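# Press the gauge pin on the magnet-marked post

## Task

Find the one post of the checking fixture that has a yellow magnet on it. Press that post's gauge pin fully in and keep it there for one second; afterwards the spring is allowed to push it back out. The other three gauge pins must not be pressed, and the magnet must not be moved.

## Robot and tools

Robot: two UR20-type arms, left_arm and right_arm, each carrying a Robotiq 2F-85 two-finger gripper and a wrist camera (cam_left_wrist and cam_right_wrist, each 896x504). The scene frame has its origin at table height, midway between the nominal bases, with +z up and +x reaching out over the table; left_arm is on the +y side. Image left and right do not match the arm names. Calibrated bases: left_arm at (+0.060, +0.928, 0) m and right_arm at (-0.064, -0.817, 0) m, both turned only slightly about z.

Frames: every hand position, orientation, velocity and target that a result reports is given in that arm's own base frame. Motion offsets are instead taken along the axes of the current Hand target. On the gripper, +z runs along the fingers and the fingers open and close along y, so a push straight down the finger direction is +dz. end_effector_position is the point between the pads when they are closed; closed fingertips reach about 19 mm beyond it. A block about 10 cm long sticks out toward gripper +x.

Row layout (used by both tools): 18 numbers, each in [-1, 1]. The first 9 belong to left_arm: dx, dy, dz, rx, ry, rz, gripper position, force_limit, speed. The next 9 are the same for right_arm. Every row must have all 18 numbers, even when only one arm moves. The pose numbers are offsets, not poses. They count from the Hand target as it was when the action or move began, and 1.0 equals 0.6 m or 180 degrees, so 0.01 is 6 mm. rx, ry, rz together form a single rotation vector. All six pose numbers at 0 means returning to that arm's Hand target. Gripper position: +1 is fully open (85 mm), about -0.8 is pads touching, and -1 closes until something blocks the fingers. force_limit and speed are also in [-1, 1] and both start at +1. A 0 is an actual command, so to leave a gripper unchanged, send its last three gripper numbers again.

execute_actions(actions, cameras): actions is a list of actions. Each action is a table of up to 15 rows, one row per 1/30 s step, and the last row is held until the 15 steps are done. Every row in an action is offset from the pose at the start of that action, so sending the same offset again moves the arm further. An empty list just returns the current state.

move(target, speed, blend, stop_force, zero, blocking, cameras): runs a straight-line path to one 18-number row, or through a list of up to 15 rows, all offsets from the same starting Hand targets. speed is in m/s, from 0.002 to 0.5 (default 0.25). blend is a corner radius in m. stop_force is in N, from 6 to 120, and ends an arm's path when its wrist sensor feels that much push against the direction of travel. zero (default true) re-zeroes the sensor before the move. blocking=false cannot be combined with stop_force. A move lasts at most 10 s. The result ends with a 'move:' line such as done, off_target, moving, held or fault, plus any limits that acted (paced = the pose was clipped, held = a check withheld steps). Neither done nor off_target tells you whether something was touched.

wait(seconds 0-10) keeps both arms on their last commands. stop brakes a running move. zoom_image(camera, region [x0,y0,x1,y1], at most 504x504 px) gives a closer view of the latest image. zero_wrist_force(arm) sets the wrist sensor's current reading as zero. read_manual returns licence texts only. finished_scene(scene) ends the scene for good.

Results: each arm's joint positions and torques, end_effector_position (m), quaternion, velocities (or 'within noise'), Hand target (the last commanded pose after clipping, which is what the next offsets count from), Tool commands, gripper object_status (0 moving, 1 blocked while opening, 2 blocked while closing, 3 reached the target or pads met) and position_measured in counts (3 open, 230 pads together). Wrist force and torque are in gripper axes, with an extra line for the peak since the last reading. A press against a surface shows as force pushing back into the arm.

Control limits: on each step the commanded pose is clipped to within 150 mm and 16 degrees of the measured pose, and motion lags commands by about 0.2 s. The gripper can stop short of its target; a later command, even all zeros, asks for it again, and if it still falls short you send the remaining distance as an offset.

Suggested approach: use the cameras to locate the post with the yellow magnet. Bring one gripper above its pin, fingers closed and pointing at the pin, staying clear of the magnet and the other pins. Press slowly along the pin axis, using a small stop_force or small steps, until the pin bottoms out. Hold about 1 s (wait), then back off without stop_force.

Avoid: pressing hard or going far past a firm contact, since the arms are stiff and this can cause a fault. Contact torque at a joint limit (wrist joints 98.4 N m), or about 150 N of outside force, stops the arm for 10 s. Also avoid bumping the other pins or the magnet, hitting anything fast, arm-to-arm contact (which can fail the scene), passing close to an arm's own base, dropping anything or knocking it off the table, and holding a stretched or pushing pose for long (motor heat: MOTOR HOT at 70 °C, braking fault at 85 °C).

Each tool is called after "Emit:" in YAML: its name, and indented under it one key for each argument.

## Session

Emit:
execute_actions:
  actions: []

Scene clock: 0.00 s.
left_arm: end_effector_position=(+0.3071, -0.4220, +0.1602) position_measured=3 object_status=3 end_effector_quat_wxyz=(+0.066, +0.956, -0.074, +0.275) | right_arm: end_effector_position=(+0.4900, -0.3027, +0.2369) position_measured=3 object_status=3 end_effector_quat_wxyz=(+0.548, -0.467, -0.511, -0.471)
Joint positions: left_arm=[-1.763 -1.739 2.857 -2.766 -1.003 1.555] | right_arm=[2.511 -2.074 -2.06 -2.212 2.389 -0.015]
Joint velocities: within noise
Joint torques (N m): no reading
Motor temperatures (°C): left_arm=[24 35 26 38 34 33] | right_arm=[28 35 35 36 33 38]
Wrist force (N): no reading
Wrist torque (N m): no reading
Wrist force, peak (N): no reading
Hand target: left_arm +0.3071, -0.4220, +0.1602; +0.066, +0.956, -0.074, +0.275 | right_arm +0.4900, -0.3027, +0.2369; +0.548, -0.467, -0.511, -0.471
Tool commands: left_gripper/position=+1.0 left_gripper/force_limit=+1.0 left_gripper/speed=+1.0 right_gripper/position=+1.0 right_gripper/force_limit=+1.0 right_gripper/speed=+1.0
camera_calibration:
cam_left_wrist: T_world_to_cam=[[-0.28582, -0.958098, 0.0188461, -0.302738], [-0.929608, 0.272438, -0.248207, 0.463446], [0.232673, -0.088462, -0.968524, 0.172418], [0, 0, 0, 1]] pos_world=[0.304177, -0.40106, 0.287727]
cam_right_wrist: T_world_to_cam=[[0.978975, 0.0561564, -0.196097, -0.399582], [-0.174547, -0.266833, -0.947805, 0.238781], [-0.10555, 0.962105, -0.251421, 0.530503], [0, 0, 0, 1]] pos_world=[0.488854, -0.424245, 0.281341]

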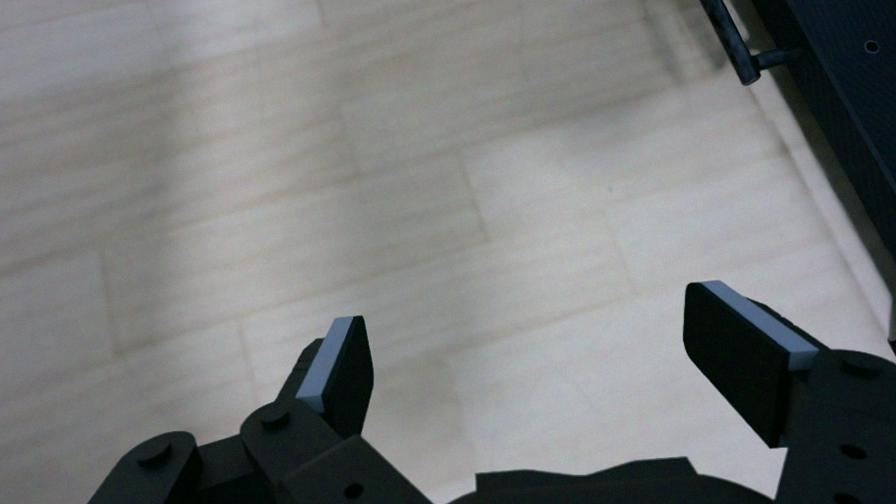

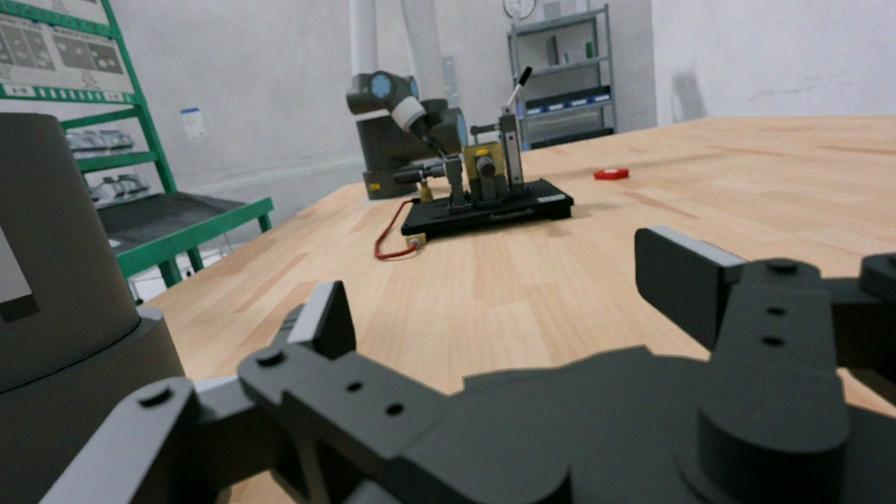

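Emit:
zoom_image:
  camera: "cam_right_wrist"
  region: [360, 50, 600, 270]

Scaled by 2.100 from the camera's 896x504 image, which has a finer 1280x720 frame.

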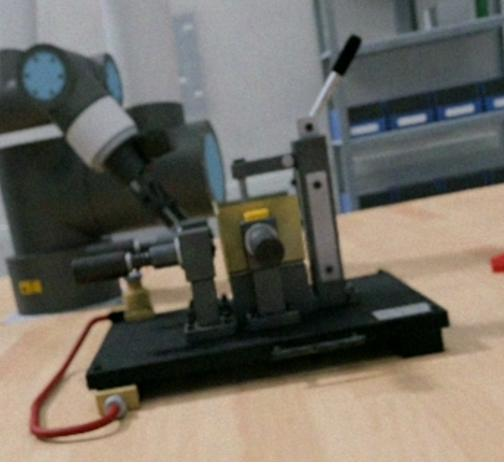

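Emit:
move:
  target: [0,0,0,0,0,0,1,1,1,0.125,0.48,0.534,-0.0385,-0.013,-0.0105,-1,0,0]
  speed: 0.35
  cameras: ["cam_right_wrist"]

Scene clock: 3.03 s.
left_arm: end_effector_position=(+0.3071, -0.4220, +0.1602) position_measured=3 object_status=3 end_effector_quat_wxyz=(+0.066, +0.956, -0.074, +0.275) | right_arm: end_effector_position=(+0.7398, +0.0472, +0.3168) position_measured=232 object_status=3 end_effector_quat_wxyz=(+0.500, -0.500, -0.500, -0.500)
Joint positions: left_arm=[-1.763 -1.739 2.857 -2.766 -1.003 1.555] | right_arm=[3.024 -1.937 -2.092 -2.255 3.024 -0.001]
Joint velocities: within noise
Joint torques (N m): left_arm=[10.12 -11.46 -56.51 -9.22 3.35 -1.34] | right_arm=[17.5 146.39 50.45 5.24 4.98 6.2]
Motor temperatures (°C): left_arm=[24 35 26 38 34 33] | right_arm=[28 35 35 36 33 38]
Wrist force (N): left_arm=[-0.1 0.1 0.3] | right_arm=[-0.6 -0.9 0.7]
Wrist torque (N m): left_arm=[0.01 0.02 0.00] | right_arm=[0.01 0.14 0.06]
Wrist force, peak (N): left_arm=[-0.1 0.5 0.5] | right_arm=[0.7 1.0 3.9]
Hand target: left_arm +0.3071, -0.4220, +0.1602; +0.066, +0.956, -0.074, +0.275 | right_arm +0.7398, +0.0472, +0.3168; +0.500, -0.500, -0.500, -0.500
Off the commanded pose: left_arm 0.000 m, 0 deg | right_arm 0.000 m, 0 deg.
move: done
camera_calibration:
cam_right_wrist: T_world_to_cam=[[0.984081, -0.0700801, -0.163317, -0.656358], [-0.176629, -0.2841, -0.942385, 0.452119], [0.019644, 0.95623, -0.291956, 0.160852], [0, 0, 0, 1]] pos_world=[0.722607, -0.0713621, 0.365837]
Images, in order (width x height): cam_right_wrist 896x504.

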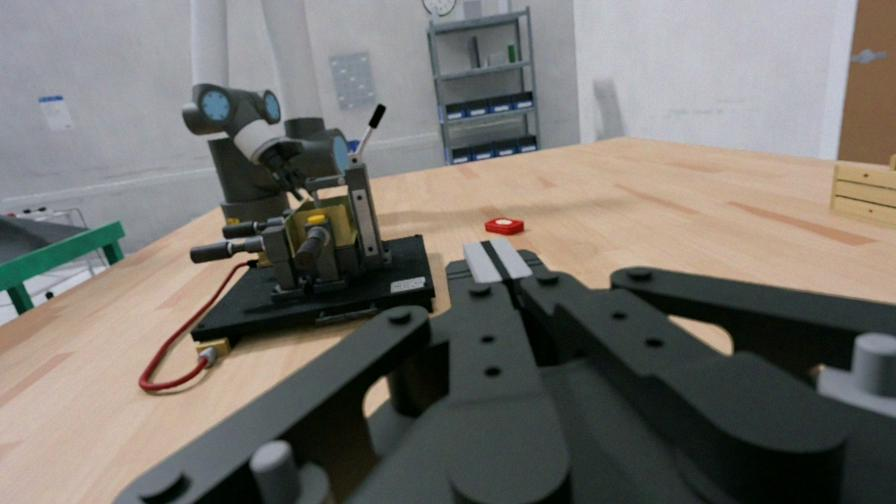

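Emit:
move:
  target: [0,0,0,0,0,0,1,1,1,-0.245,-0.395,0.938,0,0,0,-1,0,0]
  speed: 0.35
  cameras: ["cam_right_wrist"]

Emit:
zoom_image:
  camera: "cam_right_wrist"
  region: [340, 60, 640, 300]

Scene clock: 5.97 s.
left_arm: end_effector_position=(+0.3071, -0.4220, +0.1602) position_measured=3 object_status=3 end_effector_quat_wxyz=(+0.066, +0.956, -0.074, +0.275) | right_arm: end_effector_position=(+0.5026, +0.6098, +0.1698) position_measured=232 object_status=3 end_effector_quat_wxyz=(+0.500, -0.500, -0.500, -0.500)
Joint positions: left_arm=[-1.763 -1.739 2.857 -2.766 -1.003 1.555] | right_arm=[3.998 -1.972 -2.464 -1.848 3.998 0]
Joint velocities: within noise
Joint torques (N m): left_arm=[13.29 -11.24 -58.95 -8.11 3.7 -0.78] | right_arm=[24.24 91.22 43.74 9.62 5.17 5.81]
Motor temperatures (°C): left_arm=[24 35 26 38 34 33] | right_arm=[28 35 35 36 33 38]
Wrist force (N): left_arm=[0.4 0.3 0.1] | right_arm=[0.6 -1.5 -0.1]
Wrist torque (N m): left_arm=[0.03 -0.07 0.00] | right_arm=[-0.20 -0.24 -0.15]
Wrist force, peak (N): left_arm=[-0.2 0.4 0.7] | right_arm=[0.3 -2.4 3.6]
Hand target: left_arm +0.3071, -0.4220, +0.1602; +0.066, +0.956, -0.074, +0.275 | right_arm +0.5026, +0.6099, +0.1697; +0.500, -0.500, -0.500, -0.500
Off the commanded pose: left_arm 0.000 m, 0 deg | right_arm 0.000 m, 0 deg.
move: done
camera_calibration:
cam_right_wrist: T_world_to_cam=[[0.984073, -0.0700723, -0.163373, -0.407522], [-0.176683, -0.284201, -0.942344, 0.431596], [0.0196013, 0.956201, -0.292055, -0.415365], [0, 0, 0, 1]] pos_world=[0.485428, 0.491277, 0.218824]
Images, in order (width x height): cam_right_wrist 896x504.

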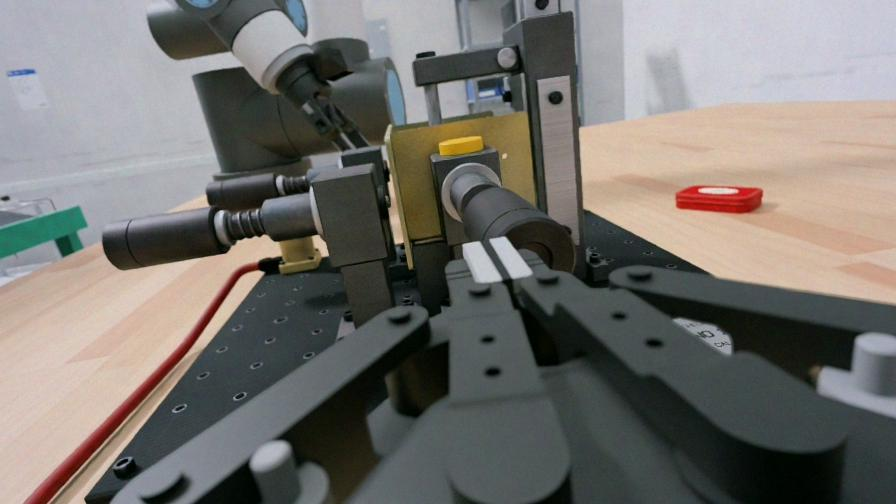

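Scaled by 1.680 from the camera's 896x504 image, which has a finer 1280x720 frame.

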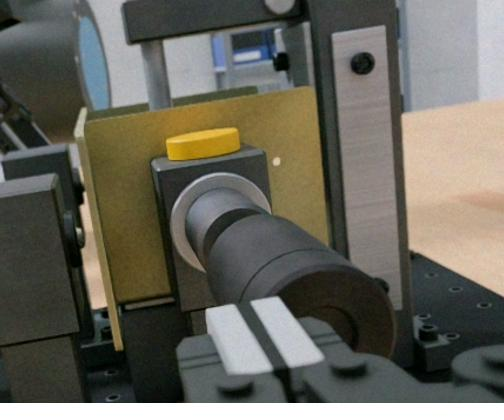

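Emit:
move:
  target: [0,0,0,0,0,0,1,1,1,-0.02,0.045,-0.04,0,0,0,-1,0,0]
  speed: 0.15
  cameras: ["cam_right_wrist"]

Emit:
zoom_image:
  camera: "cam_right_wrist"
  region: [340, 60, 640, 300]

Scene clock: 7.70 s.
left_arm: end_effector_position=(+0.3071, -0.4220, +0.1602) position_measured=3 object_status=3 end_effector_quat_wxyz=(+0.066, +0.956, -0.074, +0.275) | right_arm: end_effector_position=(+0.5296, +0.5860, +0.1578) position_measured=232 object_status=3 end_effector_quat_wxyz=(+0.500, -0.500, -0.500, -0.500)
Joint positions: left_arm=[-1.763 -1.739 2.857 -2.766 -1.003 1.555] | right_arm=[3.932 -2 -2.447 -1.836 3.932 0]
Joint velocities: within noise
Joint torques (N m): left_arm=[7.1 -5.56 -60.85 -7.23 3.66 -0.98] | right_arm=[-15.83 91.51 45.7 8.54 -3.55 -0.83]
Motor temperatures (°C): left_arm=[24 35 26 38 34 33] | right_arm=[28 35 35 36 33 38]
Wrist force (N): left_arm=[-0.2 0.2 0.3] | right_arm=[1.0 -0.9 0.2]
Wrist torque (N m): left_arm=[0.02 0.03 0.00] | right_arm=[-0.06 -0.21 -0.14]
Wrist force, peak (N): left_arm=[0.1 0.2 0.6] | right_arm=[1.2 -2.1 0.9]
Hand target: left_arm +0.3071, -0.4220, +0.1602; +0.066, +0.956, -0.074, +0.275 | right_arm +0.5296, +0.5859, +0.1577; +0.500, -0.500, -0.500, -0.500
Off the commanded pose: left_arm 0.000 m, 0 deg | right_arm 0.000 m, 0 deg.
move: done
camera_calibration:
cam_right_wrist: T_world_to_cam=[[0.984071, -0.0701028, -0.163371, -0.437603], [-0.176689, -0.284177, -0.94235, 0.418271], [0.0196352, 0.956205, -0.292037, -0.396661], [0, 0, 0, 1]] pos_world=[0.512325, 0.467476, 0.206827]
Images, in order (width x height): cam_right_wrist 896x504.

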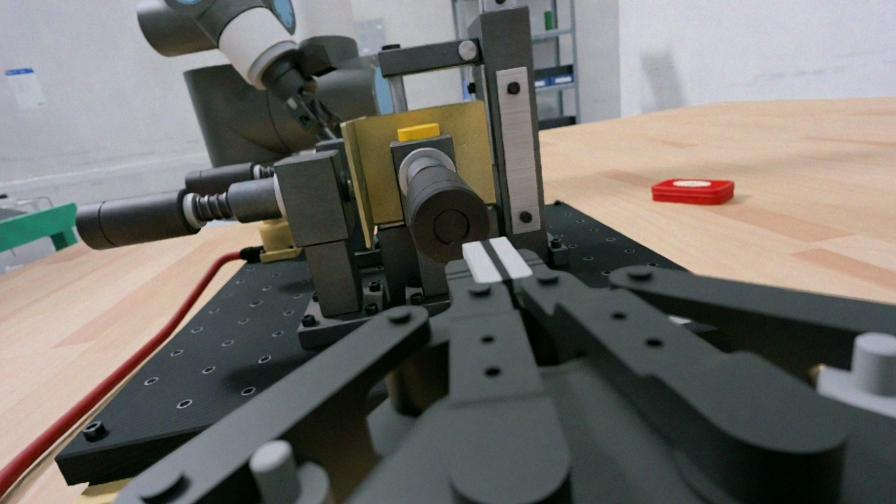

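Scaled by 1.680 from the camera's 896x504 image, which has a finer 1280x720 frame.

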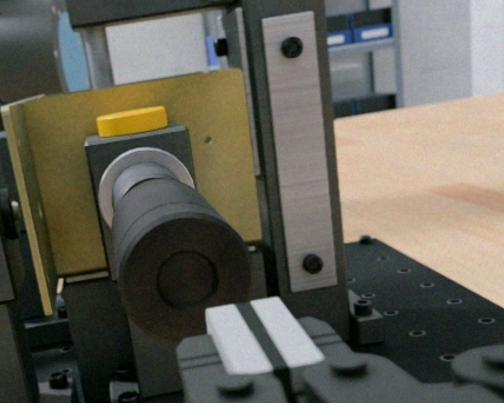

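Emit:
move:
  target: [0,0,0,0,0,0,1,1,1,0.004,-0.0175,0.042,0,0,0,-1,0,0]
  speed: 0.1
  cameras: []

Emit:
move:
  target: [0,0,0,0,0,0,1,1,1,0,0,0.13,0,0,0,-1,0,0]
  speed: 0.01
  stop_force: 30
  cameras: ["cam_right_wrist"]

Emit:
zoom_image:
  camera: "cam_right_wrist"
  region: [340, 60, 640, 300]

Scene clock: 9.23 s.
left_arm: end_effector_position=(+0.3071, -0.4220, +0.1602) position_measured=3 object_status=3 end_effector_quat_wxyz=(+0.066, +0.956, -0.074, +0.275) | right_arm: end_effector_position=(+0.5192, +0.6110, +0.1601) position_measured=232 object_status=3 end_effector_quat_wxyz=(+0.500, -0.500, -0.500, -0.500)
Joint positions: left_arm=[-1.763 -1.739 2.857 -2.766 -1.003 1.555] | right_arm=[3.977 -1.997 -2.444 -1.843 3.977 0]
Joint velocities: within noise
Joint torques (N m): left_arm=[8.91 -10.37 -59.42 -7.34 4.21 -0.71] | right_arm=[30.83 140.04 42.85 0.38 4.62 3.48]
Motor temperatures (°C): left_arm=[24 35 26 38 34 33] | right_arm=[28 35 35 36 33 38]
Wrist force (N): left_arm=[0.0 0.2 0.5] | right_arm=[0.4 -1.2 0.1]
Wrist torque (N m): left_arm=[0.02 0.00 0.00] | right_arm=[-0.12 -0.11 -0.12]
Wrist force, peak (N): left_arm=[0.0 0.5 0.4] | right_arm=[0.5 -1.5 1.0]
Hand target: left_arm +0.3071, -0.4220, +0.1602; +0.066, +0.956, -0.074, +0.275 | right_arm +0.5191, +0.6111, +0.1601; +0.500, -0.500, -0.500, -0.500
Off the commanded pose: left_arm 0.000 m, 0 deg | right_arm 0.000 m, 0 deg.
move: done
No camera images: "cameras" was empty.

Scene clock: 14.33 s.
left_arm: end_effector_position=(+0.3071, -0.4220, +0.1602) position_measured=3 object_status=3 end_effector_quat_wxyz=(+0.066, +0.956, -0.074, +0.275) | right_arm: end_effector_position=(+0.5191, +0.6504, +0.1601) position_measured=232 object_status=3 end_effector_quat_wxyz=(+0.500, -0.500, -0.500, -0.500)
Joint positions: left_arm=[-1.763 -1.739 2.857 -2.766 -1.003 1.555] | right_arm=[4.023 -2.007 -2.416 -1.861 4.022 0]
Joint velocities: within noise
Joint torques (N m): left_arm=[9.67 -4.93 -65.7 -7.85 3.89 -0.99] | right_arm=[-2.3 128.88 42.86 13.22 -2.51 5.8]
Motor temperatures (°C): left_arm=[24 35 26 38 34 33] | right_arm=[28 35 35 36 33 38]
Wrist force (N): left_arm=[0.1 0.2 0.6] | right_arm=[-1.8 -2.6 -28.8]
Wrist torque (N m): left_arm=[0.02 -0.01 0.00] | right_arm=[-0.04 0.05 -0.04]
Wrist force, peak (N): left_arm=[-0.1 0.1 0.8] | right_arm=[21.2 -4.2 -85.5]
Hand target: left_arm +0.3071, -0.4220, +0.1602; +0.066, +0.956, -0.074, +0.275 | right_arm +0.5191, +0.6504, +0.1601; +0.500, -0.500, -0.500, -0.500 (not the last commanded pose)
Off the commanded pose: left_arm 0.000 m, 0 deg | right_arm 0.039 m, 0 deg.
move: contact (right_arm)
camera_calibration:
cam_right_wrist: T_world_to_cam=[[0.984073, -0.0700592, -0.163378, -0.422451], [-0.176683, -0.284183, -0.94235, 0.43695], [0.0195911, 0.956207, -0.292035, -0.457355], [0, 0, 0, 1]] pos_world=[0.501884, 0.531903, 0.209177]
Images, in order (width x height): cam_right_wrist 896x504.

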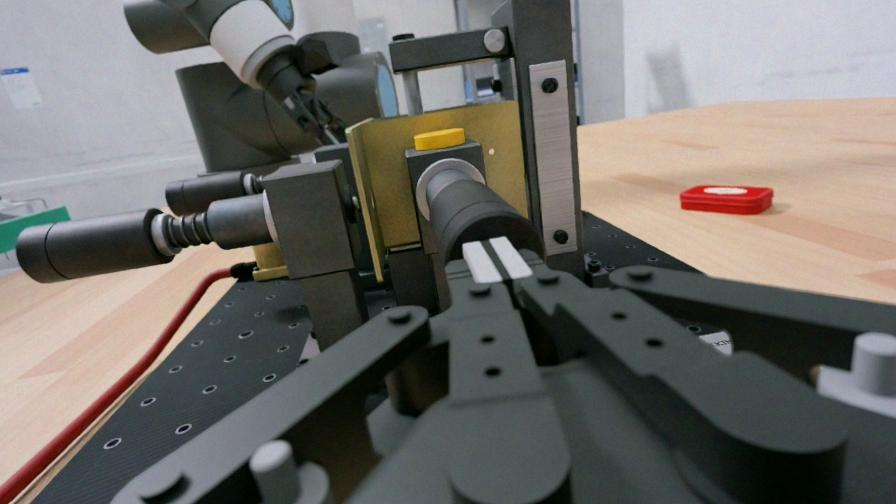

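Scaled by 1.680 from the camera's 896x504 image, which has a finer 1280x720 frame.

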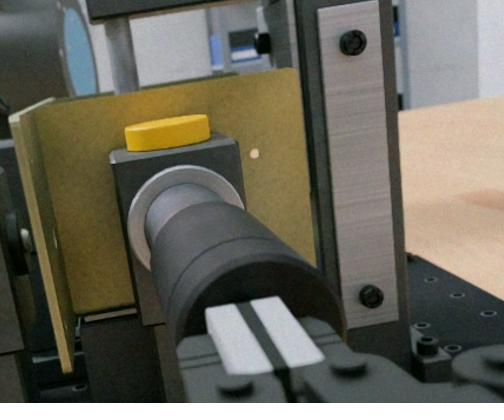

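Emit:
move:
  target: [0,0,0,0,0,0,1,1,1,0,0,0.02,0,0,0,-1,0,0]
  speed: 0.004
  stop_force: 25
  cameras: []

Emit:
wait:
  seconds: 1.2
  cameras: ["cam_right_wrist"]

Emit:
move:
  target: [0,0,0,0,0,0,1,1,1,0,0,-0.11,0,0,0,-1,0,0]
  speed: 0.08
  cameras: ["cam_right_wrist"]

Scene clock: 16.93 s.
left_arm: end_effector_position=(+0.3071, -0.4220, +0.1602) position_measured=3 object_status=3 end_effector_quat_wxyz=(+0.066, +0.956, -0.074, +0.275) | right_arm: end_effector_position=(+0.5191, +0.6505, +0.1601) position_measured=232 object_status=3 end_effector_quat_wxyz=(+0.500, -0.500, -0.500, -0.500)
Joint positions: left_arm=[-1.763 -1.739 2.857 -2.766 -1.003 1.555] | right_arm=[4.023 -2.007 -2.416 -1.861 4.023 0]
Joint velocities: within noise
Joint torques (N m): left_arm=[9.4 -3.19 -66.12 -7.79 4.43 -0.73] | right_arm=[11.79 127.35 59.07 12.13 -3.33 5.26]
Motor temperatures (°C): left_arm=[24 35 26 38 34 33] | right_arm=[28 35 35 36 33 38]
Wrist force (N): left_arm=[0.2 0.1 0.4] | right_arm=[7.9 -1.4 -60.1]
Wrist torque (N m): left_arm=[0.00 -0.03 0.00] | right_arm=[0.10 0.18 -0.01]
Wrist force, peak (N): left_arm=[0.0 0.5 0.4] | right_arm=[6.9 -0.7 -65.6]
Hand target: left_arm +0.3071, -0.4220, +0.1602; +0.066, +0.956, -0.074, +0.275 | right_arm +0.5191, +0.6505, +0.1601; +0.500, -0.500, -0.500, -0.500 (not the last commanded pose)
Off the commanded pose: left_arm 0.000 m, 0 deg | right_arm 0.012 m, 0 deg.
move: contact (right_arm)
No camera images: "cameras" was empty.

Scene clock: 18.13 s.
left_arm: end_effector_position=(+0.3071, -0.4220, +0.1602) position_measured=3 object_status=3 end_effector_quat_wxyz=(+0.066, +0.956, -0.074, +0.275) | right_arm: end_effector_position=(+0.5191, +0.6505, +0.1601) position_measured=232 object_status=3 end_effector_quat_wxyz=(+0.500, -0.500, -0.500, -0.500)
Joint positions: left_arm=[-1.763 -1.739 2.857 -2.766 -1.003 1.555] | right_arm=[4.023 -2.007 -2.416 -1.861 4.023 0]
Joint velocities: within noise
Joint torques (N m): left_arm=[14.68 -1.64 -66.97 -7.96 4.33 -1.18] | right_arm=[10.88 131.81 57.85 14.15 -3.87 5.25]
Motor temperatures (°C): left_arm=[24 35 26 38 34 33] | right_arm=[28 35 35 36 33 38]
Wrist force (N): left_arm=[-0.1 0.1 0.2] | right_arm=[5.0 -0.4 -53.1]
Wrist torque (N m): left_arm=[0.00 0.02 0.00] | right_arm=[-0.01 0.18 -0.02]
Wrist force, peak (N): left_arm=[-0.4 0.2 0.7] | right_arm=[7.0 -1.6 -59.1]
Hand target: left_arm +0.3071, -0.4220, +0.1602; +0.066, +0.956, -0.074, +0.275 | right_arm +0.5191, +0.6505, +0.1601; +0.500, -0.500, -0.500, -0.500 (not the last commanded pose)
Tool commands: left_gripper/position=+1.0 left_gripper/force_limit=+1.0 left_gripper/speed=+1.0 right_gripper/position=-1.0 right_gripper/force_limit=+0.0 right_gripper/speed=+0.0
Off the commanded pose: left_arm 0.000 m, 0 deg | right_arm 0.012 m, 0 deg.
wait: 1.20 s; at rest by 0.17 s
camera_calibration:
cam_right_wrist: T_world_to_cam=[[0.984075, -0.0700316, -0.163377, -0.42242], [-0.176674, -0.284187, -0.94235, 0.436982], [0.0195646, 0.956208, -0.292034, -0.457437], [0, 0, 0, 1]] pos_world=[0.501846, 0.532006, 0.209189]
Images, in order (width x height): cam_right_wrist 896x504.

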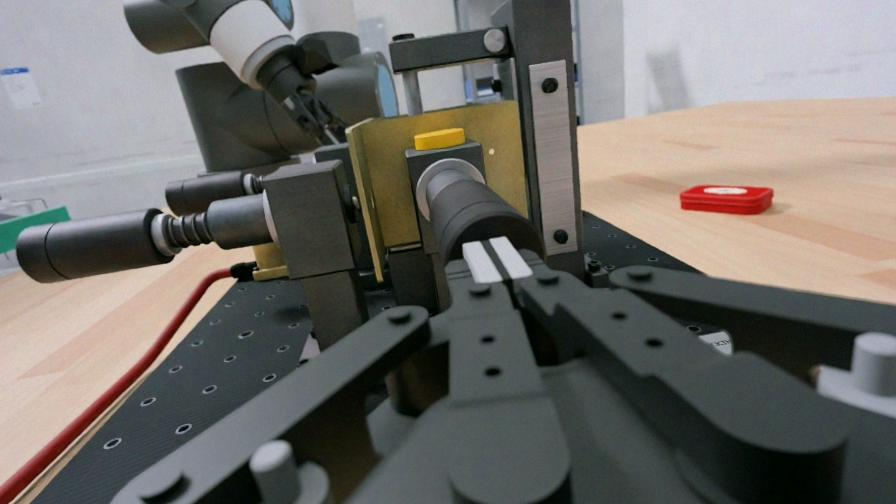

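Scene clock: 19.40 s.
left_arm: end_effector_position=(+0.3071, -0.4220, +0.1602) position_measured=3 object_status=3 end_effector_quat_wxyz=(+0.066, +0.956, -0.074, +0.275) | right_arm: end_effector_position=(+0.5191, +0.5847, +0.1601) position_measured=232 object_status=3 end_effector_quat_wxyz=(+0.500, -0.500, -0.500, -0.500)
Joint positions: left_arm=[-1.763 -1.739 2.857 -2.766 -1.003 1.555] | right_arm=[3.944 -1.991 -2.461 -1.832 3.944 0]
Joint velocities: within noise
Joint torques (N m): left_arm=[10.47 -6.7 -70.33 -7.72 3.99 -0.76] | right_arm=[-11.46 135.27 15.54 9.66 -3.2 -4.94]
Motor temperatures (°C): left_arm=[24 35 26 38 34 33] | right_arm=[28 35 35 36 33 38]
Wrist force (N): left_arm=[0.2 0.2 0.2] | right_arm=[0.1 -1.1 0.1]
Wrist torque (N m): left_arm=[0.03 -0.04 0.00] | right_arm=[-0.09 -0.11 -0.16]
Wrist force, peak (N): left_arm=[-0.3 0.3 0.5] | right_arm=[4.6 -0.1 -51.9]
Hand target: left_arm +0.3071, -0.4220, +0.1602; +0.066, +0.956, -0.074, +0.275 | right_arm +0.5191, +0.5845, +0.1601; +0.500, -0.500, -0.500, -0.500
Off the commanded pose: left_arm 0.000 m, 0 deg | right_arm 0.000 m, 0 deg.
move: done
camera_calibration:
cam_right_wrist: T_world_to_cam=[[0.984075, -0.070044, -0.163371, -0.427057], [-0.176671, -0.284181, -0.942353, 0.418267], [0.0195794, 0.956209, -0.29203, -0.394467], [0, 0, 0, 1]] pos_world=[0.501876, 0.466143, 0.20919]
Images, in order (width x height): cam_right_wrist 896x504.

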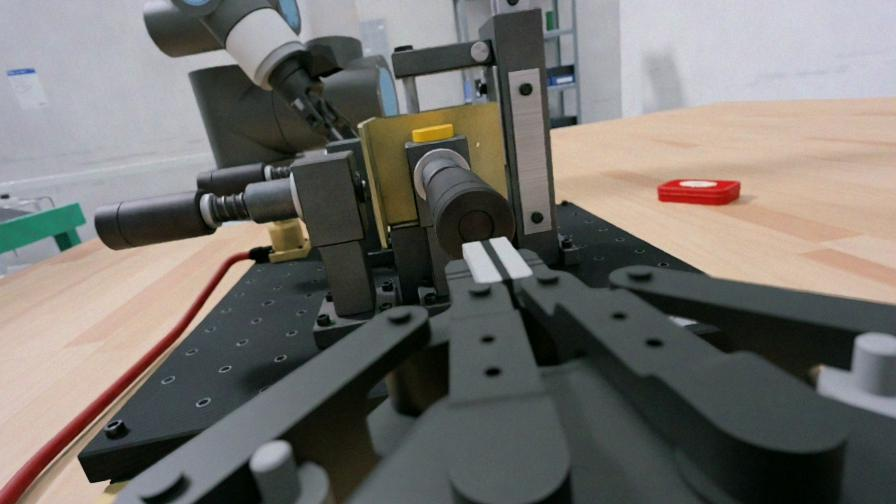

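Emit:
finished_scene:
  scene: 3

The scene is finished: the task was done.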